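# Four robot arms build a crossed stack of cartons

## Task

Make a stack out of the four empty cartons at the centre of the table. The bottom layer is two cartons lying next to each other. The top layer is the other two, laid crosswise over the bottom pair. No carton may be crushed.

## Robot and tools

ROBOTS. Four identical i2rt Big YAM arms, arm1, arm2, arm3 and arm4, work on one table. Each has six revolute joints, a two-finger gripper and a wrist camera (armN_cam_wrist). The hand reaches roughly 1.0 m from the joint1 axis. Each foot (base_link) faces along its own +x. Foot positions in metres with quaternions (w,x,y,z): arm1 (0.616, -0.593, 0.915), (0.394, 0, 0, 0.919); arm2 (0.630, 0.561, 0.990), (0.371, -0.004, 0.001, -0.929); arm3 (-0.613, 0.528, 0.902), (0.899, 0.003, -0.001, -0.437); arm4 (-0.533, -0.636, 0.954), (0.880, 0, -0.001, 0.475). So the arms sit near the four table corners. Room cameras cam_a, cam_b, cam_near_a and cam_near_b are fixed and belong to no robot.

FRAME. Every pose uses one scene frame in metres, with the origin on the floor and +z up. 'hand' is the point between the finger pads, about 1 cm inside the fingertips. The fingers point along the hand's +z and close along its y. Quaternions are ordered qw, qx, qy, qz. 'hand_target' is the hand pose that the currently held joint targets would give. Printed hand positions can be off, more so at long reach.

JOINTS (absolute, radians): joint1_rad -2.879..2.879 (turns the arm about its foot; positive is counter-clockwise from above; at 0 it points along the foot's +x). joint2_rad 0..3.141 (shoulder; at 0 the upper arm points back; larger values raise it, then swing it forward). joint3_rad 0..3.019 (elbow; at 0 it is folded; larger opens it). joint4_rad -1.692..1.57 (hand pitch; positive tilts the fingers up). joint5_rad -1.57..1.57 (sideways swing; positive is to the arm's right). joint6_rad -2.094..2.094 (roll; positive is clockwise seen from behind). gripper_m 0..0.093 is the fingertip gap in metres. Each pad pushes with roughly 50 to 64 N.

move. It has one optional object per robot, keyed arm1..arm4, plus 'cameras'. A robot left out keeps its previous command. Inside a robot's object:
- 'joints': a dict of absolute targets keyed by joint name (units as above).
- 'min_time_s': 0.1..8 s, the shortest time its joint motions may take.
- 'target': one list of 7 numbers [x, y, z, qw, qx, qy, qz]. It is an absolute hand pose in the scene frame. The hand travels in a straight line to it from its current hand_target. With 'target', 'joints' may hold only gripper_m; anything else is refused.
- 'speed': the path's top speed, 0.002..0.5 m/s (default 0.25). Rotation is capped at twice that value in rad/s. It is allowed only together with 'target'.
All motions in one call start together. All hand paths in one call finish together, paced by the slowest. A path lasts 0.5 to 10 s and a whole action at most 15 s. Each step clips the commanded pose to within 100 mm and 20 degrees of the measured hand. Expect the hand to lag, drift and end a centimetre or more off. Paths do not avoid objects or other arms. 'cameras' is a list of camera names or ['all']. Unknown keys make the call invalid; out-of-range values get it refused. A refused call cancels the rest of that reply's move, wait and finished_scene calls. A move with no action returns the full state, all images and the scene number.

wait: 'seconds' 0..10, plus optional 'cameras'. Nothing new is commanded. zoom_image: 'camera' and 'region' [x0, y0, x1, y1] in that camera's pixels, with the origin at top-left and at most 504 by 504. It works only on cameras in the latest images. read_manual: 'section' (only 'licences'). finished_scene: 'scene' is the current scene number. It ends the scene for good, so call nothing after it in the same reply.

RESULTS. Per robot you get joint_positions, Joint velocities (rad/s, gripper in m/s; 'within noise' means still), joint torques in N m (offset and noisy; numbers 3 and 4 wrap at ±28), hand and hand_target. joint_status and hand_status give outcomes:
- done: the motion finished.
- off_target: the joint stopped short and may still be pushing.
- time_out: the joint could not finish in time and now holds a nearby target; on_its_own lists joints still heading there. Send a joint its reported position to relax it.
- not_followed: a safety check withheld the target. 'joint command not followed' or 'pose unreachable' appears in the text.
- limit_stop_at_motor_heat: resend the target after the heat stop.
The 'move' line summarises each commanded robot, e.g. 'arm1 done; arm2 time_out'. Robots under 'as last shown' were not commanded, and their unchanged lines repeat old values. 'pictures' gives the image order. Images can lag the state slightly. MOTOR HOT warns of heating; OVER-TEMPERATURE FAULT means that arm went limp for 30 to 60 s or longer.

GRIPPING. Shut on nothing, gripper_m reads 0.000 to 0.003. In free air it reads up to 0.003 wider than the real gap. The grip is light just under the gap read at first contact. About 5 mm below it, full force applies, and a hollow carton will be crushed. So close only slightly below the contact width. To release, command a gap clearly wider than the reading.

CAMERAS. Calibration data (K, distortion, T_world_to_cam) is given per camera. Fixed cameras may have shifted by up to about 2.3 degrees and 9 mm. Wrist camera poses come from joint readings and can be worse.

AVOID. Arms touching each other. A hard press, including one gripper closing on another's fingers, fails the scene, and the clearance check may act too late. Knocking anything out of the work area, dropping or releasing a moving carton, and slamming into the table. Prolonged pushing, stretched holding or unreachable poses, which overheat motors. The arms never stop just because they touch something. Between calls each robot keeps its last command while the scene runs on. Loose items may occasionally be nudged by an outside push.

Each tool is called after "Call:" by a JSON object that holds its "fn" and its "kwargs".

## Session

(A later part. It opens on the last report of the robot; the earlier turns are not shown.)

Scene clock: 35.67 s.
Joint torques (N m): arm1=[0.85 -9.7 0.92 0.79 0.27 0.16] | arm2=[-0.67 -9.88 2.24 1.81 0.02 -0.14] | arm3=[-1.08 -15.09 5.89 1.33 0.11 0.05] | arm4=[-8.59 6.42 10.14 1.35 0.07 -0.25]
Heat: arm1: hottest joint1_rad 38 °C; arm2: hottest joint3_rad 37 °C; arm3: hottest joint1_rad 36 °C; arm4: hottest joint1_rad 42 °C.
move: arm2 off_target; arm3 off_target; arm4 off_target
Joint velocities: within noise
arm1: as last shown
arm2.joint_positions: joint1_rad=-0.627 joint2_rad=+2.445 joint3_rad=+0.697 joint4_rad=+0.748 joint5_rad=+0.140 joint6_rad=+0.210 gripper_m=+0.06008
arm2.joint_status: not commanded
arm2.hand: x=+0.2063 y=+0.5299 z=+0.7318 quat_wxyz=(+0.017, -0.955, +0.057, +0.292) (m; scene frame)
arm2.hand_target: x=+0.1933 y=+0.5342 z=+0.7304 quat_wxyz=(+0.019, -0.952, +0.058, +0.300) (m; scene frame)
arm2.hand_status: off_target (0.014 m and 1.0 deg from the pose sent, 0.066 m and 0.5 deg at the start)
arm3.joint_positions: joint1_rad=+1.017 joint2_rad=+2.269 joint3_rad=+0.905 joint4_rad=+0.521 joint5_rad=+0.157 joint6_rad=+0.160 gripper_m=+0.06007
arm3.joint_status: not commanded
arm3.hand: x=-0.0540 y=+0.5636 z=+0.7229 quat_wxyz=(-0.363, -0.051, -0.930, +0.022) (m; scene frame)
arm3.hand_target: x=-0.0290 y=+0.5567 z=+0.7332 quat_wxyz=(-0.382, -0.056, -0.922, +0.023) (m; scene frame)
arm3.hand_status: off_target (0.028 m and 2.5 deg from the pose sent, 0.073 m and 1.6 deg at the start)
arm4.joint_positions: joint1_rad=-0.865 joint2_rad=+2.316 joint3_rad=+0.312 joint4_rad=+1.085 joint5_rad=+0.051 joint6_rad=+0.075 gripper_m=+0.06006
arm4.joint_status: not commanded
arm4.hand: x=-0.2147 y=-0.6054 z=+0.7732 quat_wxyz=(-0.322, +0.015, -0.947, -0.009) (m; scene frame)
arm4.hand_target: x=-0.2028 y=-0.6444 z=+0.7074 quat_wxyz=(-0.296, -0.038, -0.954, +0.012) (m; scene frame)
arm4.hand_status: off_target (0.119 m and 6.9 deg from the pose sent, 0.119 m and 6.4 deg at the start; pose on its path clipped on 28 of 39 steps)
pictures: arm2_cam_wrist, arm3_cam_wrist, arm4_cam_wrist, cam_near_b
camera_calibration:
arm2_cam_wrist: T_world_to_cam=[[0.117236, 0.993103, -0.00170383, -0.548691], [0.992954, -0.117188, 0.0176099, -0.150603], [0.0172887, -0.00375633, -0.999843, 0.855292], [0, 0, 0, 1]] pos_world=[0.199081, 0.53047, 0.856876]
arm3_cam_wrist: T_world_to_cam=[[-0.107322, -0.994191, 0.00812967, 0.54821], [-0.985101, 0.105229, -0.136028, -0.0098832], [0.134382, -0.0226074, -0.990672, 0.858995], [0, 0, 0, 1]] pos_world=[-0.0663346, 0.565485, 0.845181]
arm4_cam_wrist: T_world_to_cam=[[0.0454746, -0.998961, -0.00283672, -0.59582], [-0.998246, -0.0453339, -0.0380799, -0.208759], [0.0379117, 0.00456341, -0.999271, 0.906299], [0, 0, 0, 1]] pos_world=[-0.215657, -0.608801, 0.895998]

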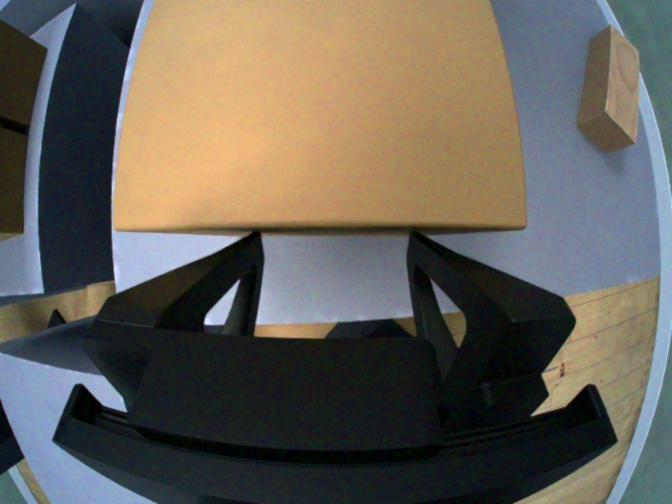

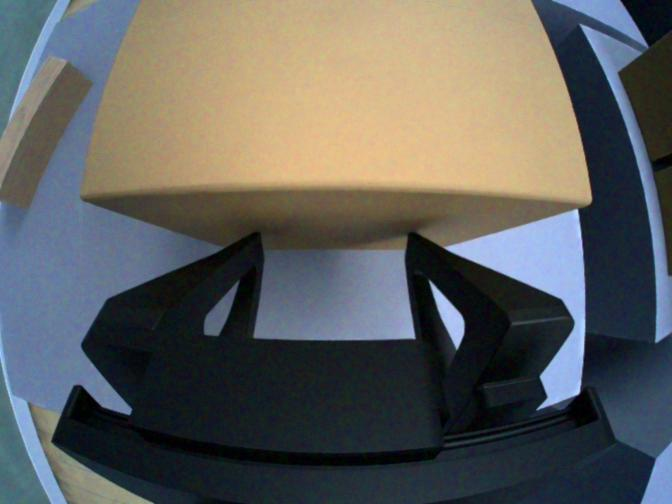

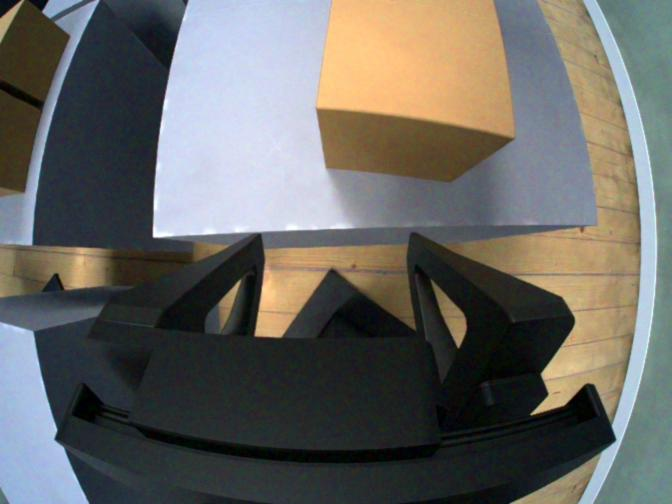

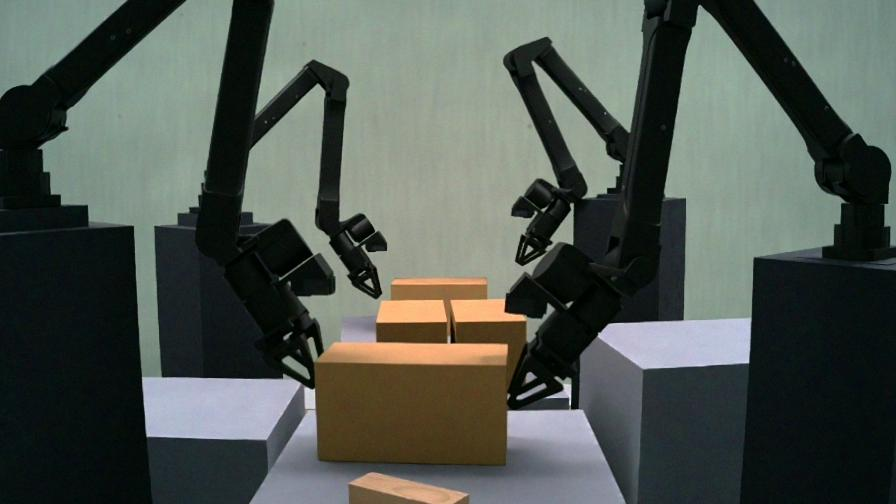

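Call:
{"fn": "move", "kwargs": {"arm2": {"target":[0.184,0.535,0.732,-0.0184,0.952,-0.058,-0.300],"speed":0.1}, "arm3": {"target":[-0.018,0.556,0.736,0.382,0.056,0.922,-0.023],"speed":0.1}, "arm4": {"target":[-0.145,-0.630,0.80,0.259,0.038,0.965,-0.010],"speed":0.2}}}

Call:
{"fn": "move", "kwargs": {"arm2": {"target":[0.184,0.535,0.832,-0.0184,0.952,-0.058,-0.300],"speed":0.12}, "arm3": {"target":[-0.018,0.556,0.836,0.382,0.056,0.922,-0.023],"speed":0.12}, "arm4": {"target":[-0.145,-0.660,0.67,0.259,0.038,0.965,-0.010],"speed":0.2}, "cameras": ["arm2_cam_wrist","arm3_cam_wrist","arm4_cam_wrist","cam_near_b"]}}

Scene clock: 39.03 s.
Joint torques (N m): arm1=[0.73 -9.76 0.92 0.77 0.27 0.16] | arm2=[0.03 -11.58 3.02 1.62 0.03 -0.14] | arm3=[-1.2 -15.68 6.71 1.47 0.11 0.04] | arm4=[0.91 -10.81 2.76 0.79 0.23 -0.09]
Heat: arm1: hottest joint1_rad 38 °C; arm2: hottest joint1_rad 36 °C; arm3: hottest joint1_rad 36 °C; arm4: hottest joint1_rad 42 °C.
move: arm2 off_target; arm3 off_target; arm4 done
Joint velocities: within noise
arm1: as last shown
arm2.joint_positions: joint1_rad=-0.631 joint2_rad=+2.445 joint3_rad=+0.708 joint4_rad=+0.718 joint5_rad=+0.136 joint6_rad=+0.203 gripper_m=+0.06008
arm2.joint_status: not commanded
arm2.hand: x=+0.2063 y=+0.5309 z=+0.7284 quat_wxyz=(+0.019, -0.958, +0.055, +0.282) (m; scene frame)
arm2.hand_target: x=+0.1844 y=+0.5352 z=+0.7328 quat_wxyz=(+0.019, -0.952, +0.058, +0.300) (m; scene frame)
arm2.hand_status: off_target (0.023 m and 2.1 deg from the pose sent, 0.023 m and 1.0 deg at the start)
arm3.joint_positions: joint1_rad=+1.015 joint2_rad=+2.269 joint3_rad=+0.916 joint4_rad=+0.489 joint5_rad=+0.155 joint6_rad=+0.156 gripper_m=+0.06007
arm3.joint_status: not commanded
arm3.hand: x=-0.0534 y=+0.5628 z=+0.7204 quat_wxyz=(-0.353, -0.049, -0.934, +0.024) (m; scene frame)
arm3.hand_target: x=-0.0200 y=+0.5556 z=+0.7378 quat_wxyz=(-0.382, -0.056, -0.922, +0.023) (m; scene frame)
arm3.hand_status: off_target (0.039 m and 3.7 deg from the pose sent, 0.039 m and 2.5 deg at the start)
arm4.joint_positions: joint1_rad=-0.956 joint2_rad=+2.012 joint3_rad=+0.480 joint4_rad=+0.483 joint5_rad=+0.061 joint6_rad=+0.098 gripper_m=+0.06006
arm4.joint_status: not commanded
arm4.hand: x=-0.1493 y=-0.6340 z=+0.8014 quat_wxyz=(-0.259, -0.039, -0.965, +0.011) (m; scene frame)
arm4.hand_target: x=-0.1450 y=-0.6300 z=+0.8001 quat_wxyz=(-0.259, -0.038, -0.965, +0.010) (m; scene frame)
arm4.hand_status: done (0.006 m and 0.2 deg from the pose sent, 0.079 m and 10.0 deg at the start)
pictures: none

Scene clock: 40.67 s.
Joint torques (N m): arm1=[0.79 -9.82 0.92 0.77 0.27 0.16] | arm2=[-0.03 -13.33 3.56 1.8 0.12 -0.09] | arm3=[-0.91 -17.61 6.6 1.77 0.22 0.09] | arm4=[-0.97 -11.69 -0.61 1.54 0.03 -0.26]
Heat: arm1: hottest joint1_rad 38 °C; arm2: hottest joint1_rad 36 °C; arm3: hottest joint1_rad 36 °C; arm4: hottest joint1_rad 42 °C.
move: arm2 off_target; arm3 off_target; arm4 done
Joint velocities: within noise
arm1: as last shown
arm2.joint_positions: joint1_rad=-0.633 joint2_rad=+2.138 joint3_rad=+0.600 joint4_rad=+0.489 joint5_rad=+0.134 joint6_rad=+0.199 gripper_m=+0.06008
arm2.joint_status: not commanded
arm2.hand: x=+0.2109 y=+0.5320 z=+0.8115 quat_wxyz=(+0.022, -0.962, +0.052, +0.268) (m; scene frame)
arm2.hand_target: x=+0.1846 y=+0.5352 z=+0.8323 quat_wxyz=(+0.019, -0.952, +0.058, +0.300) (m; scene frame)
arm2.hand_status: off_target (0.034 m and 3.9 deg from the pose sent, 0.106 m and 2.2 deg at the start)
arm3.joint_positions: joint1_rad=+1.012 joint2_rad=+2.040 joint3_rad=+0.890 joint4_rad=+0.268 joint5_rad=+0.153 joint6_rad=+0.153 gripper_m=+0.06007
arm3.joint_status: not commanded
arm3.hand: x=-0.0474 y=+0.5622 z=+0.8025 quat_wxyz=(-0.344, -0.048, -0.937, +0.025) (m; scene frame)
arm3.hand_target: x=-0.0195 y=+0.5557 z=+0.8367 quat_wxyz=(-0.382, -0.056, -0.922, +0.023) (m; scene frame)
arm3.hand_status: off_target (0.045 m and 4.8 deg from the pose sent, 0.121 m and 3.7 deg at the start)
arm4.joint_positions: joint1_rad=-1.031 joint2_rad=+2.493 joint3_rad=+0.658 joint4_rad=+0.788 joint5_rad=+0.016 joint6_rad=+0.029 gripper_m=+0.06006
arm4.joint_status: not commanded
arm4.hand: x=-0.1438 y=-0.6546 z=+0.6758 quat_wxyz=(-0.259, -0.035, -0.965, +0.008) (m; scene frame)
arm4.hand_target: x=-0.1450 y=-0.6599 z=+0.6702 quat_wxyz=(-0.259, -0.038, -0.965, +0.010) (m; scene frame)
arm4.hand_status: done (0.008 m and 0.4 deg from the pose sent, 0.134 m and 0.2 deg at the start)
pictures: arm2_cam_wrist, arm3_cam_wrist, arm4_cam_wrist, cam_near_b
camera_calibration:
arm2_cam_wrist: T_world_to_cam=[[0.11092, 0.99376, 0.0117127, -0.561002], [0.991492, -0.111459, 0.0672291, -0.199299], [0.0681151, 0.00415597, -0.997669, 0.918152], [0, 0, 0, 1]] pos_world=[0.19729, 0.531472, 0.935981]
arm3_cam_wrist: T_world_to_cam=[[-0.103337, -0.994485, 0.0179241, 0.5394], [-0.990082, 0.101121, -0.0975281, -0.021167], [0.0951777, -0.0278246, -0.995071, 0.941612], [0, 0, 0, 1]] pos_world=[-0.0548378, 0.564765, 0.925239]
arm4_cam_wrist: T_world_to_cam=[[-0.0618797, -0.998084, -0.000231704, -0.665052], [-0.993778, 0.0615912, 0.0927972, -0.161689], [-0.0926051, 0.00597252, -0.995685, 0.786155], [0, 0, 0, 1]] pos_world=[-0.129034, -0.658514, 0.797612]

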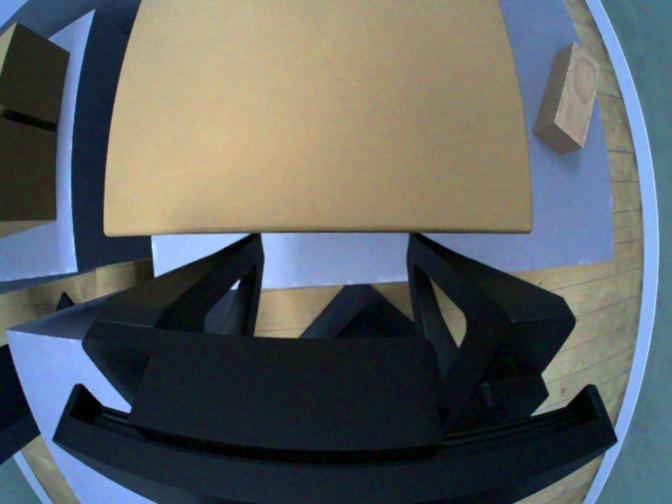

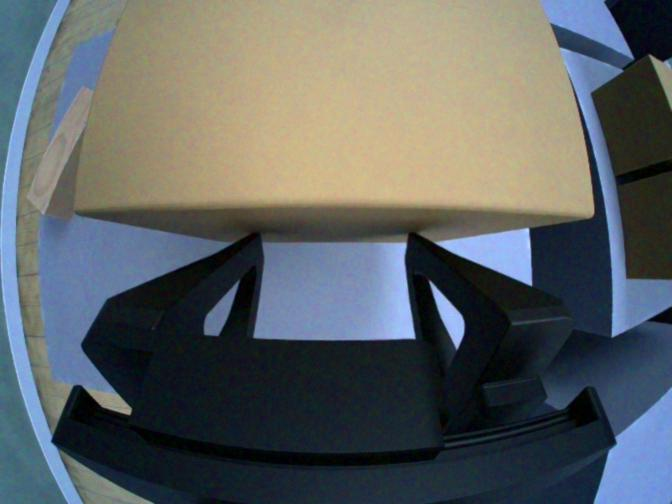

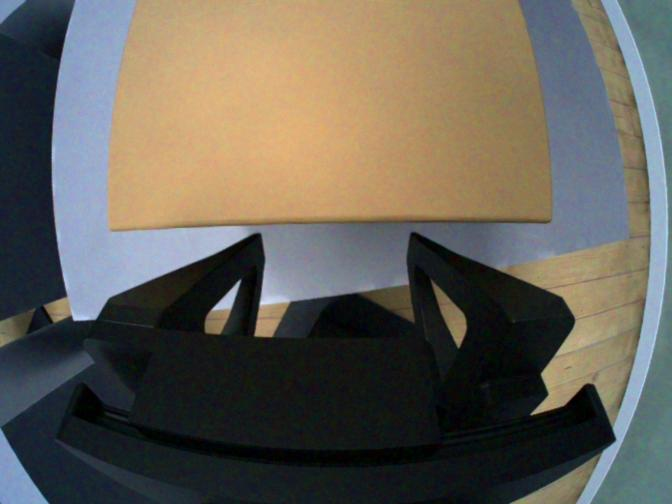

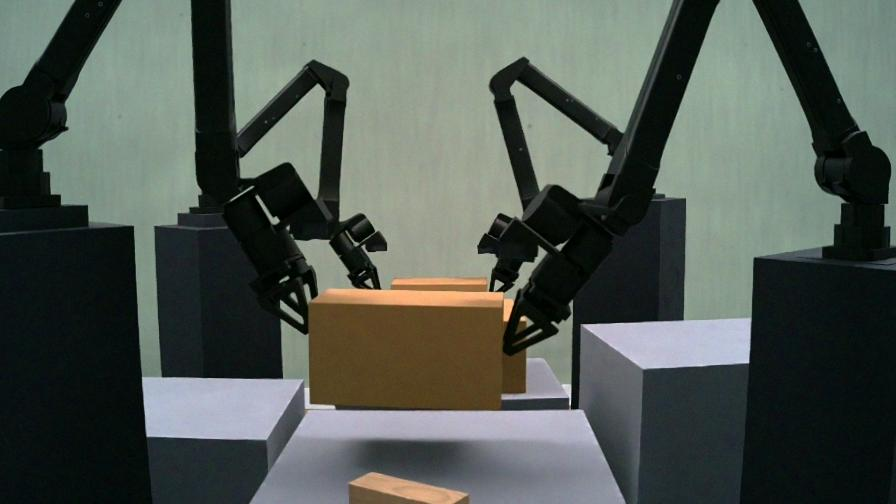

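Call:
{"fn": "move", "kwargs": {"arm1": {"target":[0.103,-0.680,0.660,-0.0117,0.953,-0.037,-0.301],"speed":0.1}, "arm4": {"target":[-0.112,-0.664,0.672,0.259,0.038,0.965,-0.010],"speed":0.1}, "arm2": {"target":[0.182,0.535,0.97,-0.0184,0.952,-0.058,-0.300],"speed":0.2}, "arm3": {"target":[-0.016,0.556,0.98,0.382,0.056,0.922,-0.023],"speed":0.2}}}

Call:
{"fn": "move", "kwargs": {"arm2": {"target":[0.114,0.12,0.97,0,0.954,0,-0.301],"speed":0.2}, "arm3": {"target":[-0.086,0.12,0.98,0.383,0,0.924,0],"speed":0.2}, "cameras": ["all"]}}

Scene clock: 44.27 s.
Joint torques (N m): arm1=[-2.02 -11.69 4.33 1.31 0.12 -0.02] | arm2=[-0.26 -9.58 9.55 1.7 0.13 -0.06] | arm3=[-0.85 -14.33 11.59 1.36 0.25 0.1] | arm4=[-1.2 -14.51 1.78 1.17 0.1 -0.22]
Heat: arm1: hottest joint1_rad 38 °C; arm2: hottest joint1_rad 36 °C; arm3: hottest joint1_rad 36 °C; arm4: hottest joint1_rad 42 °C.
move: arm1 off_target; arm2 off_target; arm3 off_target; arm4 off_target
Joint velocities: within noise
arm1.joint_positions: joint1_rad=+1.058 joint2_rad=+2.406 joint3_rad=+0.879 joint4_rad=+0.502 joint5_rad=+0.175 joint6_rad=+0.264 gripper_m=+0.06009
arm1.joint_status: not commanded
arm1.hand: x=+0.1309 y=-0.6842 z=+0.6580 quat_wxyz=(-0.013, +0.959, -0.031, -0.281) (m; scene frame)
arm1.hand_target: x=+0.1040 y=-0.6795 z=+0.6613 quat_wxyz=(-0.012, +0.953, -0.037, -0.301) (m; scene frame)
arm1.hand_status: off_target (0.028 m and 2.5 deg from the pose sent, 0.072 m and 1.2 deg at the start)
arm2.joint_positions: joint1_rad=-0.633 joint2_rad=+1.639 joint3_rad=+0.560 joint4_rad=+0.033 joint5_rad=+0.134 joint6_rad=+0.198 gripper_m=+0.06008
arm2.joint_status: not commanded
arm2.hand: x=+0.2104 y=+0.5319 z=+0.9474 quat_wxyz=(+0.021, -0.961, +0.052, +0.270) (m; scene frame)
arm2.hand_target: x=+0.1833 y=+0.5352 z=+0.9707 quat_wxyz=(+0.019, -0.952, +0.058, +0.300) (m; scene frame)
arm2.hand_status: off_target (0.036 m and 3.7 deg from the pose sent, 0.161 m and 3.9 deg at the start)
arm3.joint_positions: joint1_rad=+1.012 joint2_rad=+1.693 joint3_rad=+0.913 joint4_rad=-0.105 joint5_rad=+0.153 joint6_rad=+0.153 gripper_m=+0.06007
arm3.joint_status: not commanded
arm3.hand: x=-0.0510 y=+0.5613 z=+0.9425 quat_wxyz=(-0.343, -0.048, -0.938, +0.026) (m; scene frame)
arm3.hand_target: x=-0.0193 y=+0.5556 z=+0.9814 quat_wxyz=(-0.382, -0.056, -0.922, +0.023) (m; scene frame)
arm3.hand_status: off_target (0.052 m and 4.9 deg from the pose sent, 0.180 m and 4.8 deg at the start)
arm4.joint_positions: joint1_rad=-1.035 joint2_rad=+2.493 joint3_rad=+0.703 joint4_rad=+0.691 joint5_rad=+0.011 joint6_rad=+0.017 gripper_m=+0.06006
arm4.joint_status: not commanded
arm4.hand: x=-0.1379 y=-0.6556 z=+0.6656 quat_wxyz=(-0.235, -0.031, -0.972, +0.008) (m; scene frame)
arm4.hand_target: x=-0.1125 y=-0.6641 z=+0.6729 quat_wxyz=(-0.259, -0.038, -0.965, +0.010) (m; scene frame)
arm4.hand_status: off_target (0.028 m and 3.0 deg from the pose sent, 0.033 m and 0.3 deg at the start)
pictures: none

Scene clock: 47.40 s.
Joint torques (N m): arm1=[-2.08 -11.69 4.33 1.29 0.11 -0.02] | arm2=[-0.67 -14.8 14.02 1.26 0.88 -0.07] | arm3=[1.2 -16.44 12.53 1.26 -0.95 0.18] | arm4=[-0.97 -14.56 1.73 1.21 0.1 -0.21]
Heat: arm1: hottest joint1_rad 38 °C; arm2: hottest joint1_rad 36 °C; arm3: hottest joint3_rad 37 °C; arm4: hottest joint1_rad 42 °C.
move: arm2 off_target; arm3 off_target
Joint velocities: within noise
arm1, arm4: as last shown
arm2.joint_positions: joint1_rad=+0.073 joint2_rad=+2.090 joint3_rad=+1.369 joint4_rad=-0.465 joint5_rad=+0.413 joint6_rad=+0.719 gripper_m=+0.06008
arm2.joint_status: not commanded
arm2.hand: x=+0.1445 y=+0.1328 z=+0.9519 quat_wxyz=(+0.012, -0.960, -0.015, +0.278) (m; scene frame)
arm2.hand_target: x=+0.1157 y=+0.1218 z=+0.9711 quat_wxyz=(+0.000, -0.954, +0.000, +0.301) (m; scene frame)
arm2.hand_status: off_target (0.038 m and 3.5 deg from the pose sent, 0.424 m and 7.4 deg at the start)
arm3.joint_positions: joint1_rad=+0.104 joint2_rad=+1.889 joint3_rad=+1.251 joint4_rad=-0.395 joint5_rad=-0.508 joint6_rad=-0.624 gripper_m=+0.06007
arm3.joint_status: not commanded
arm3.hand: x=-0.1161 y=+0.1362 z=+0.9487 quat_wxyz=(-0.354, -0.016, -0.935, -0.018) (m; scene frame)
arm3.hand_target: x=-0.0885 y=+0.1222 z=+0.9813 quat_wxyz=(-0.383, +0.000, -0.924, +0.000) (m; scene frame)
arm3.hand_status: off_target (0.046 m and 4.5 deg from the pose sent, 0.444 m and 7.9 deg at the start)
pictures: arm1_cam_wrist, arm2_cam_wrist, arm3_cam_wrist, arm4_cam_wrist, cam_a, cam_b, cam_near_a, cam_near_b
camera_calibration:
arm1_cam_wrist: T_world_to_cam=[[0.0542584, 0.998476, 0.0101319, 0.668871], [0.997547, -0.0546518, 0.0437386, -0.193337], [0.0442257, 0.00773383, -0.998992, 0.781209], [0, 0, 0, 1]] pos_world=[0.122021, -0.684459, 0.782101]
arm2_cam_wrist: T_world_to_cam=[[-0.0245175, 0.999254, 0.0298397, -0.156962], [0.998595, 0.0230772, 0.047693, -0.187678], [0.0469689, 0.0309671, -0.998416, 1.06472], [0, 0, 0, 1]] pos_world=[0.133558, 0.128205, 1.07667]
arm3_cam_wrist: T_world_to_cam=[[-0.014116, -0.999052, -0.0411887, 0.173091], [-0.992945, 0.018856, -0.117066, -0.00238041], [0.117731, 0.0392456, -0.99227, 1.07255], [0, 0, 0, 1]] pos_world=[-0.126193, 0.130879, 1.07111]
arm4_cam_wrist: T_world_to_cam=[[-0.0534822, -0.998567, 0.00176808, -0.666221], [-0.98825, 0.0531833, 0.143293, -0.193187], [-0.143182, 0.00591633, -0.989679, 0.765512], [0, 0, 0, 1]] pos_world=[-0.11694, -0.659522, 0.786471]

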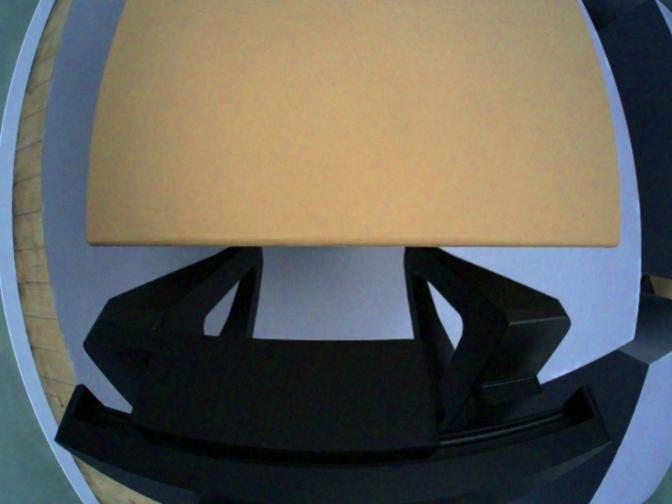

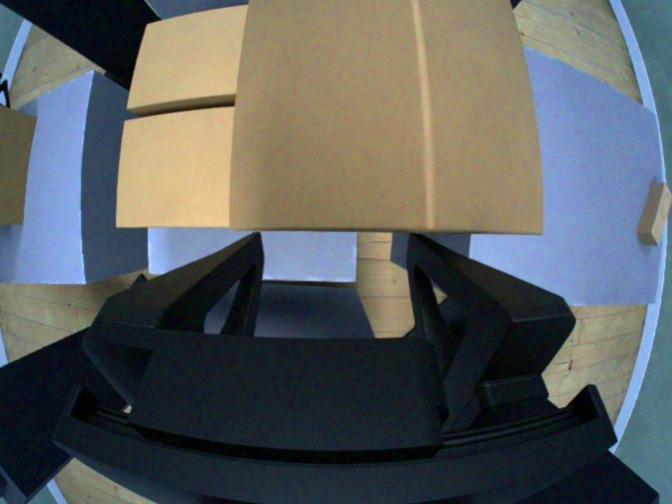

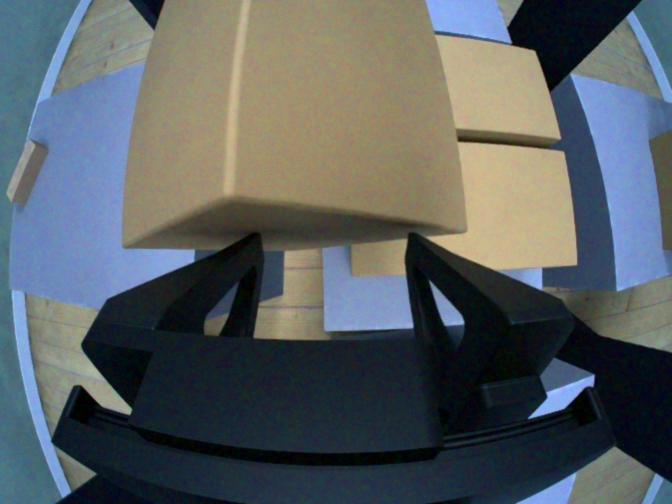

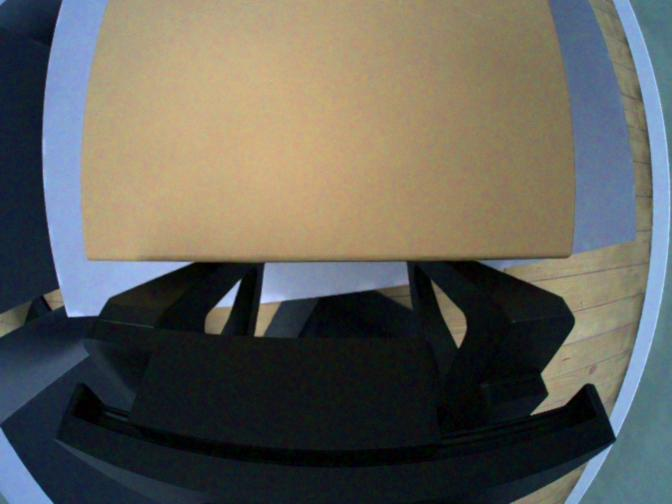

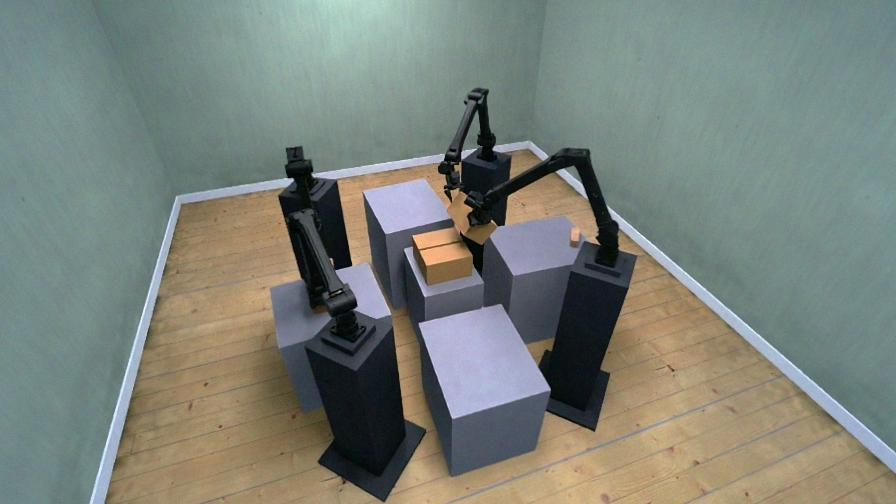

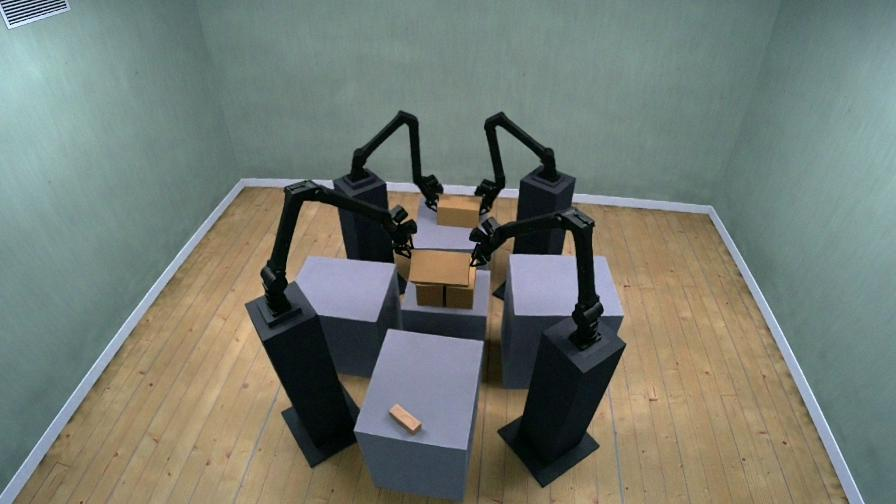

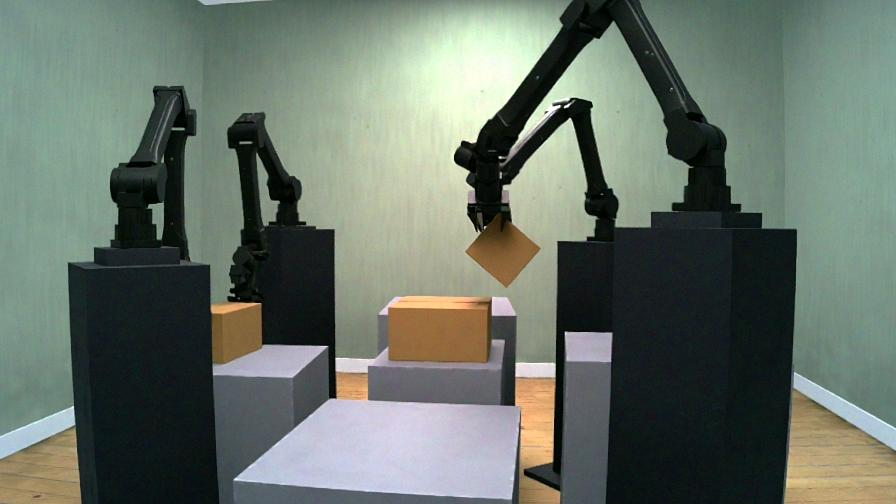

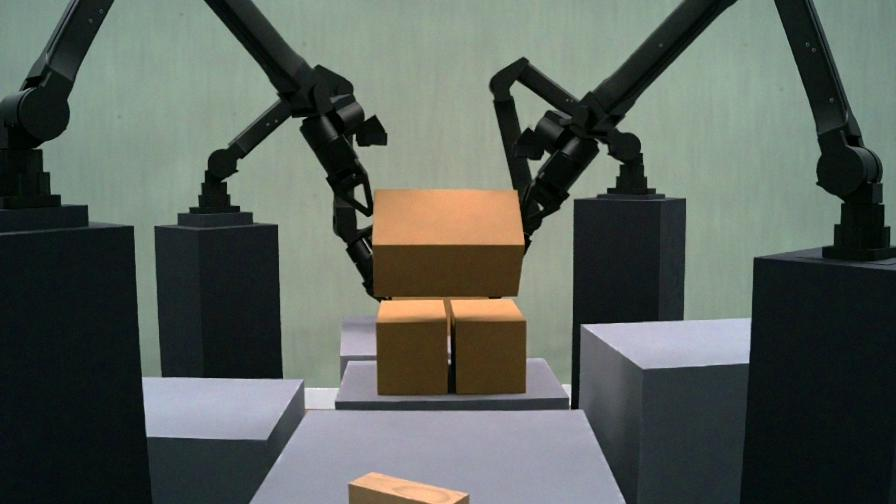

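Call:
{"fn": "zoom_image", "kwargs": {"camera": "cam_near_a", "region": [380, 130, 600, 330]}}

Scaled by 2.291 from the camera's 896x504 image, which has a finer 1280x720 frame.

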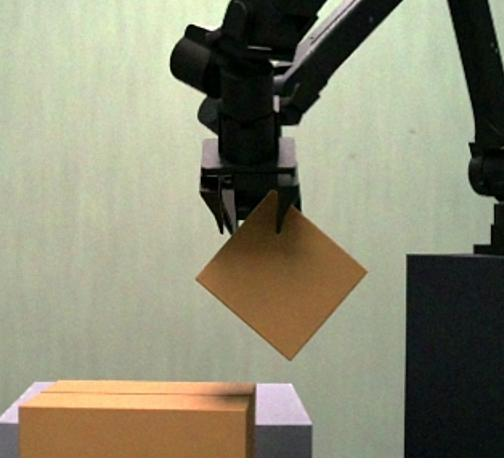

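Call:
{"fn": "move", "kwargs": {"arm2": {"target":[0.112,-0.052,0.97,0,0.954,0,-0.301],"speed":0.1}, "arm3": {"target":[-0.088,-0.052,0.98,0.383,0,0.924,0],"speed":0.1}, "cameras": []}}

Call:
{"fn": "move", "kwargs": {"arm2": {"target":[0.112,-0.052,0.925,0,0.954,0,-0.301],"speed":0.08}, "arm3": {"target":[-0.088,-0.052,0.935,0.383,0,0.924,0],"speed":0.08}, "cameras": ["arm2_cam_wrist","arm3_cam_wrist","cam_near_a","cam_near_b"]}}

Call:
{"fn": "zoom_image", "kwargs": {"camera": "cam_near_a", "region": [340, 150, 560, 380]}}

Scene clock: 54.80 s.
Joint torques (N m): arm1=[-2.02 -11.69 4.33 1.32 0.11 -0.02] | arm2=[-1.49 -19.43 15.24 1.09 1.14 -0.02] | arm3=[1.67 -21.42 13.59 0.94 -1.27 0.21] | arm4=[-0.97 -14.56 1.73 1.16 0.1 -0.21]
Heat: arm1: hottest joint1_rad 37 °C; arm2: hottest joint3_rad 38 °C; arm3: hottest joint3_rad 38 °C; arm4: hottest joint1_rad 42 °C.
move: arm2 off_target; arm3 off_target
Joint velocities: within noise
arm1, arm4: as last shown
arm2.joint_positions: joint1_rad=+0.239 joint2_rad=+2.423 joint3_rad=+2.014 joint4_rad=-0.841 joint5_rad=+0.471 joint6_rad=+0.881 gripper_m=+0.06008
arm2.joint_status: not commanded
arm2.hand: x=+0.1433 y=-0.0467 z=+0.9542 quat_wxyz=(+0.010, -0.959, -0.019, +0.281) (m; scene frame)
arm2.hand_target: x=+0.1135 y=-0.0498 z=+0.9709 quat_wxyz=(+0.000, -0.954, +0.000, +0.301) (m; scene frame)
arm2.hand_status: off_target (0.035 m and 3.4 deg from the pose sent, 0.188 m and 3.5 deg at the start)
arm3.joint_positions: joint1_rad=-0.074 joint2_rad=+2.214 joint3_rad=+1.804 joint4_rad=-0.722 joint5_rad=-0.598 joint6_rad=-0.802 gripper_m=+0.06007
arm3.joint_status: not commanded
arm3.hand: x=-0.1160 y=-0.0368 z=+0.9442 quat_wxyz=(-0.356, -0.019, -0.934, -0.021) (m; scene frame)
arm3.hand_target: x=-0.0904 y=-0.0488 z=+0.9811 quat_wxyz=(-0.383, +0.000, -0.924, +0.000) (m; scene frame)
arm3.hand_status: off_target (0.048 m and 4.7 deg from the pose sent, 0.193 m and 4.5 deg at the start)
pictures: none
No camera images: "cameras" was empty.

Scene clock: 56.00 s.
Joint torques (N m): arm1=[-2.08 -11.69 4.33 1.29 0.12 -0.01] | arm2=[-2.43 -21.01 13.71 2.55 1.05 -0.02] | arm3=[1.67 -22.89 11.28 1.96 -1.19 0.19] | arm4=[-1.2 -14.39 1.73 1.13 0.11 -0.22]
Heat: arm1: hottest joint1_rad 37 °C; arm2: hottest joint3_rad 38 °C; arm3: hottest joint3_rad 39 °C; arm4: hottest joint1_rad 42 °C.
move: arm2 off_target; arm3 off_target
Joint velocities: within noise
arm1, arm4: as last shown
arm2.joint_positions: joint1_rad=+0.240 joint2_rad=+2.492 joint3_rad=+2.014 joint4_rad=-0.804 joint5_rad=+0.473 joint6_rad=+0.883 gripper_m=+0.06008
arm2.joint_status: not commanded
arm2.hand: x=+0.1463 y=-0.0424 z=+0.9048 quat_wxyz=(+0.023, -0.961, -0.022, +0.274) (m; scene frame)
arm2.hand_target: x=+0.1138 y=-0.0494 z=+0.9265 quat_wxyz=(+0.000, -0.954, +0.000, +0.301) (m; scene frame)
arm2.hand_status: off_target (0.041 m and 4.9 deg from the pose sent, 0.043 m and 3.4 deg at the start)
arm3.joint_positions: joint1_rad=-0.075 joint2_rad=+2.275 joint3_rad=+1.804 joint4_rad=-0.663 joint5_rad=-0.600 joint6_rad=-0.804 gripper_m=+0.06007
arm3.joint_status: not commanded
arm3.hand: x=-0.1135 y=-0.0413 z=+0.9052 quat_wxyz=(-0.356, -0.019, -0.934, -0.022) (m; scene frame)
arm3.hand_target: x=-0.0896 y=-0.0499 z=+0.9359 quat_wxyz=(-0.383, +0.000, -0.924, +0.000) (m; scene frame)
arm3.hand_status: off_target (0.041 m and 4.7 deg from the pose sent, 0.033 m and 4.7 deg at the start)
pictures: arm2_cam_wrist, arm3_cam_wrist, cam_near_a, cam_near_b
camera_calibration:
arm2_cam_wrist: T_world_to_cam=[[-0.0314356, 0.99802, 0.0544836, -0.00176663], [0.99792, 0.0282695, 0.057938, -0.192197], [0.0562831, 0.0561916, -0.996832, 1.02126], [0, 0, 0, 1]] pos_world=[0.134262, -0.0501898, 1.02926]
arm3_cam_wrist: T_world_to_cam=[[-0.015448, -0.998551, -0.0515418, 0.00322024], [-0.992505, 0.0215634, -0.12029, 0.0014781], [0.121227, 0.0492972, -0.9914, 1.03608], [0, 0, 0, 1]] pos_world=[-0.124084, -0.047892, 1.02751]

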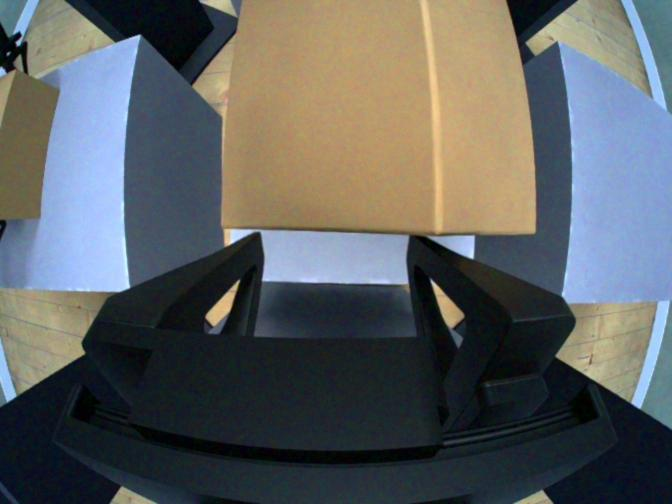

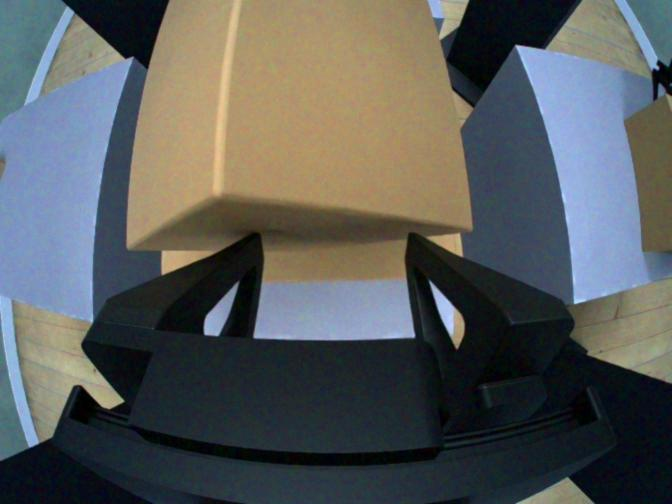

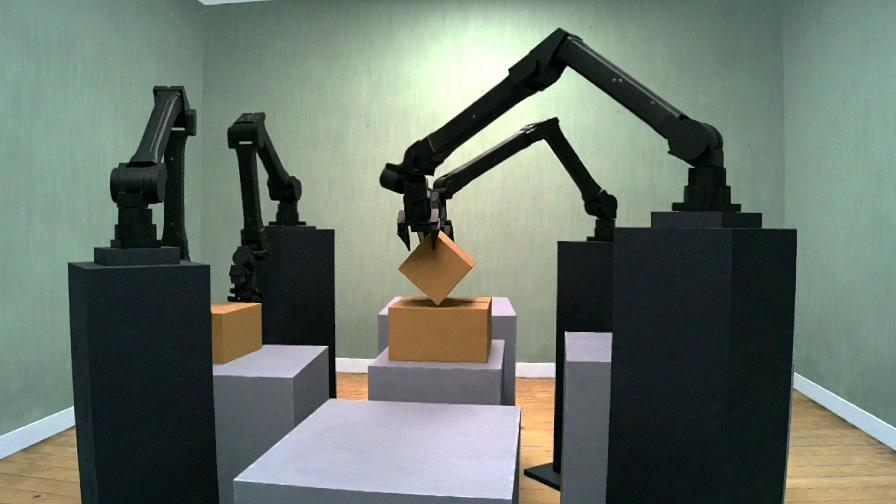

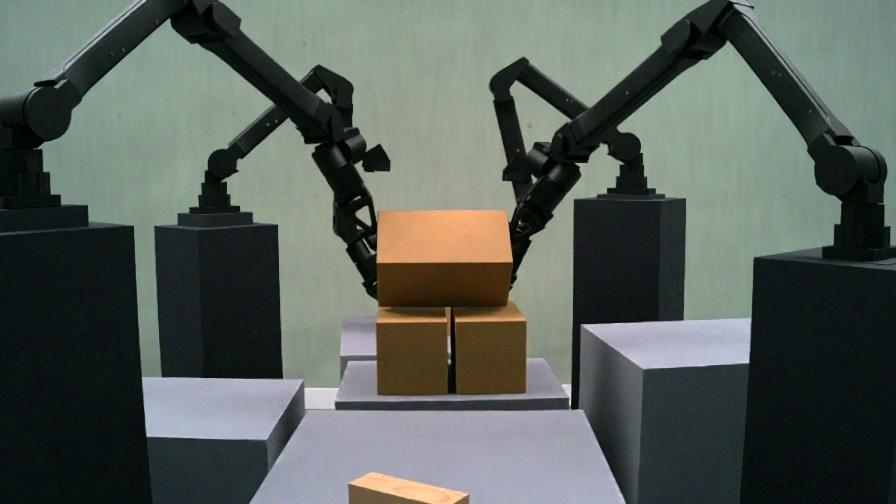

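Scaled by 2.191 from the camera's 896x504 image, which has a finer 1280x720 frame.

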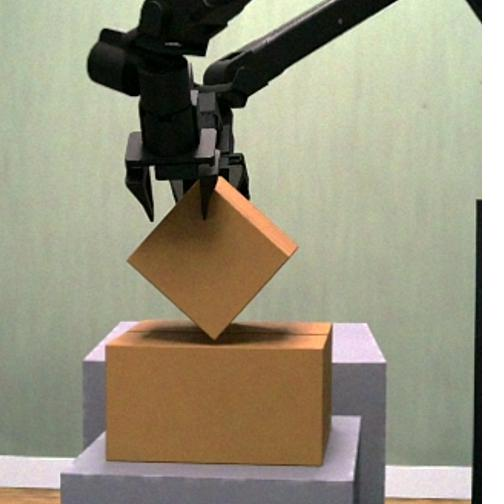

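Call:
{"fn": "move", "kwargs": {"arm2": {"target":[0.108,0.015,0.912,0,0.954,0,-0.301],"speed":0.08}, "arm3": {"target":[-0.092,0.015,0.922,0.383,0,0.924,0],"speed":0.08}, "cameras": ["cam_near_a"]}}

Call:
{"fn": "zoom_image", "kwargs": {"camera": "cam_near_a", "region": [340, 150, 560, 380]}}

Scene clock: 58.27 s.
Joint torques (N m): arm1=[-2.08 -11.63 4.31 1.31 0.11 -0.02] | arm2=[-2.67 -22.07 8.47 2.86 0.63 -0.24] | arm3=[3.14 -22.48 8.54 1.87 -0.82 0.34] | arm4=[-1.03 -14.33 1.76 1.16 0.09 -0.23]
Heat: arm1: hottest joint1_rad 37 °C; arm2: hottest joint3_rad 38 °C; arm3: hottest joint3_rad 39 °C; arm4: hottest joint1_rad 42 °C.
move: arm2 off_target; arm3 off_target
Joint velocities: within noise
arm1, arm4: as last shown
arm2.joint_positions: joint1_rad=+0.190 joint2_rad=+2.423 joint3_rad=+1.790 joint4_rad=-0.616 joint5_rad=+0.462 joint6_rad=+0.839 gripper_m=+0.06008
arm2.joint_status: not commanded
arm2.hand: x=+0.1389 y=+0.0117 z=+0.8791 quat_wxyz=(+0.020, -0.960, -0.016, +0.277) (m; scene frame)
arm2.hand_target: x=+0.1088 y=+0.0163 z=+0.9119 quat_wxyz=(+0.001, -0.954, +0.000, +0.301) (m; scene frame)
arm2.hand_status: off_target (0.045 m and 4.0 deg from the pose sent, 0.069 m and 4.9 deg at the start)
arm3.joint_positions: joint1_rad=-0.039 joint2_rad=+2.182 joint3_rad=+1.572 joint4_rad=-0.486 joint5_rad=-0.581 joint6_rad=-0.759 gripper_m=+0.06007
arm3.joint_status: not commanded
arm3.hand: x=-0.1209 y=+0.0099 z=+0.8892 quat_wxyz=(-0.360, -0.019, -0.933, -0.016) (m; scene frame)
arm3.hand_target: x=-0.0931 y=+0.0162 z=+0.9222 quat_wxyz=(-0.383, +0.000, -0.924, -0.001) (m; scene frame)
arm3.hand_status: off_target (0.044 m and 4.0 deg from the pose sent, 0.063 m and 4.7 deg at the start)
pictures: cam_near_a

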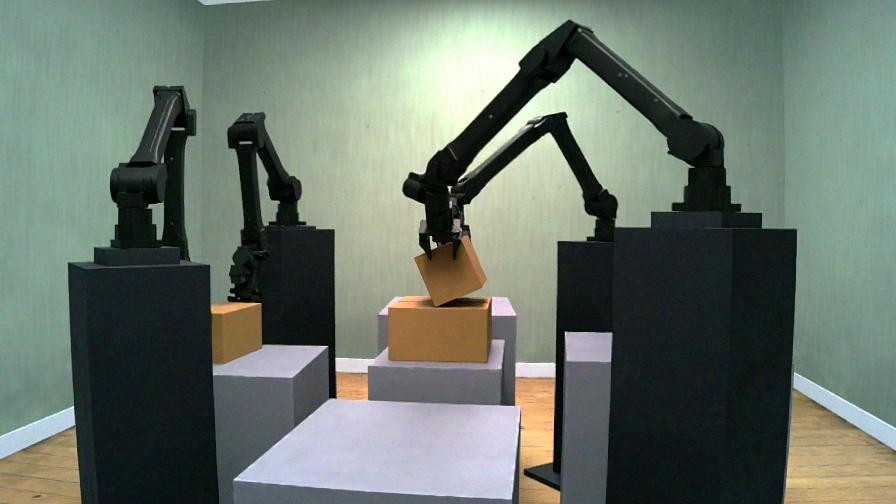

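Scaled by 2.191 from the camera's 896x504 image, which has a finer 1280x720 frame.

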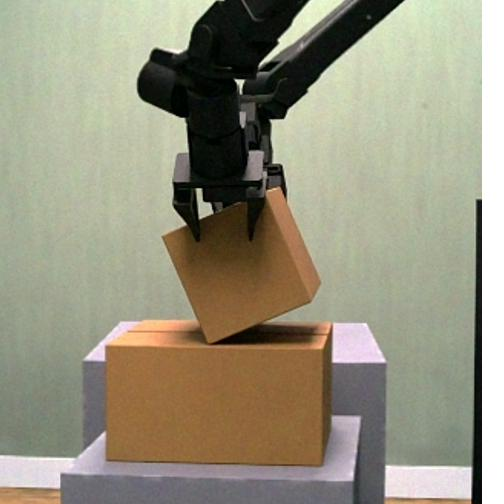

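Call:
{"fn": "move", "kwargs": {"arm2": {"target":[0.108,0.062,0.890,0,0.954,0,-0.301],"speed":0.06}, "arm3": {"target":[-0.092,0.062,0.897,0.383,0,0.924,0],"speed":0.06}, "cameras": ["cam_near_a","cam_near_b"]}}

Call:
{"fn": "zoom_image", "kwargs": {"camera": "cam_near_a", "region": [340, 150, 560, 380]}}

Scene clock: 60.43 s.
Joint torques (N m): arm1=[-2.08 -11.75 4.31 1.29 0.11 -0.02] | arm2=[-2.43 -20.89 8.03 2.59 0.67 -0.23] | arm3=[2.96 -21.19 7.95 2.09 -0.76 0.34] | arm4=[-1.08 -14.51 1.78 1.18 0.09 -0.21]
Heat: arm1: hottest joint1_rad 37 °C; arm2: hottest joint3_rad 38 °C; arm3: hottest joint3_rad 40 °C; arm4: hottest joint1_rad 42 °C.
move: arm2 off_target; arm3 off_target
Joint velocities: within noise
arm1, arm4: as last shown
arm2.joint_positions: joint1_rad=+0.146 joint2_rad=+2.380 joint3_rad=+1.621 joint4_rad=-0.475 joint5_rad=+0.444 joint6_rad=+0.794 gripper_m=+0.06008
arm2.joint_status: not commanded
arm2.hand: x=+0.1393 y=+0.0600 z=+0.8565 quat_wxyz=(+0.020, -0.961, -0.016, +0.275) (m; scene frame)
arm2.hand_target: x=+0.1088 y=+0.0631 z=+0.8902 quat_wxyz=(+0.001, -0.954, +0.000, +0.301) (m; scene frame)
arm2.hand_status: off_target (0.046 m and 4.3 deg from the pose sent, 0.060 m and 4.0 deg at the start)
arm3.joint_positions: joint1_rad=+0.010 joint2_rad=+2.140 joint3_rad=+1.412 joint4_rad=-0.343 joint5_rad=-0.557 joint6_rad=-0.712 gripper_m=+0.06007
arm3.joint_status: not commanded
arm3.hand: x=-0.1198 y=+0.0590 z=+0.8655 quat_wxyz=(-0.358, -0.018, -0.933, -0.016) (m; scene frame)
arm3.hand_target: x=-0.0930 y=+0.0631 z=+0.8972 quat_wxyz=(-0.383, +0.000, -0.924, -0.001) (m; scene frame)
arm3.hand_status: off_target (0.042 m and 4.1 deg from the pose sent, 0.060 m and 4.0 deg at the start)
pictures: cam_near_a, cam_near_b

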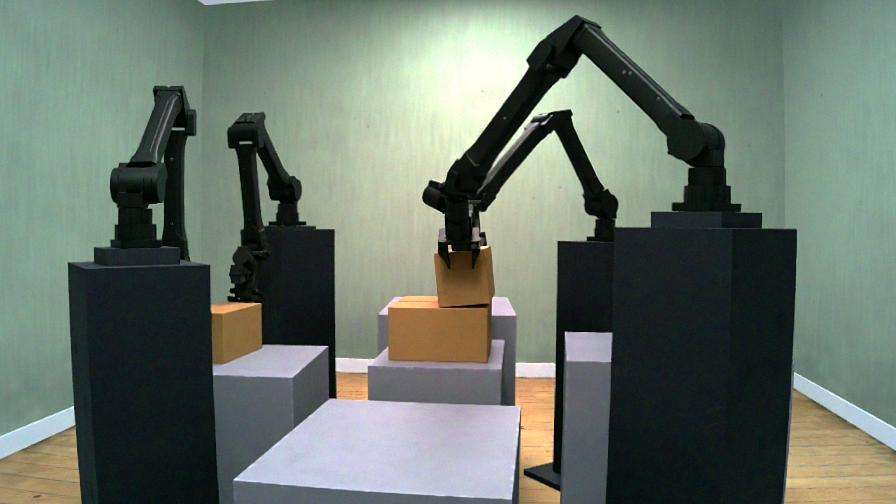

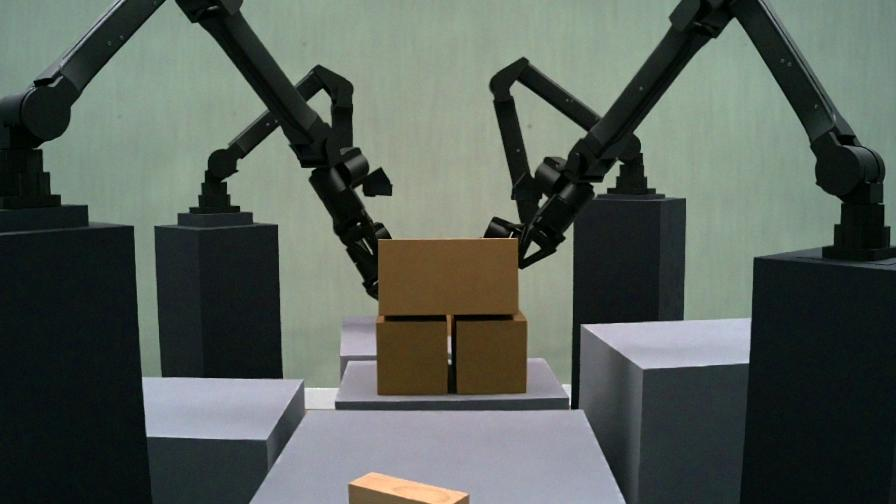

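Scaled by 2.191 from the camera's 896x504 image, which has a finer 1280x720 frame.

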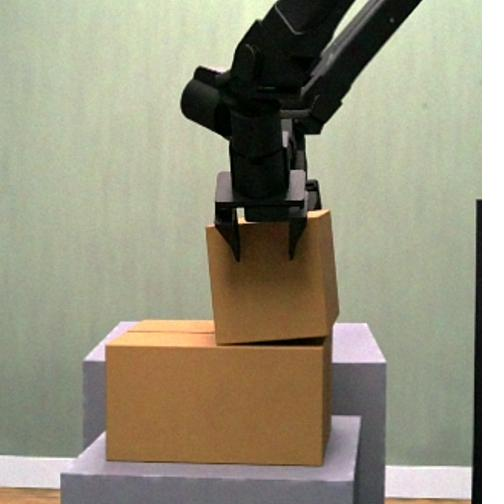

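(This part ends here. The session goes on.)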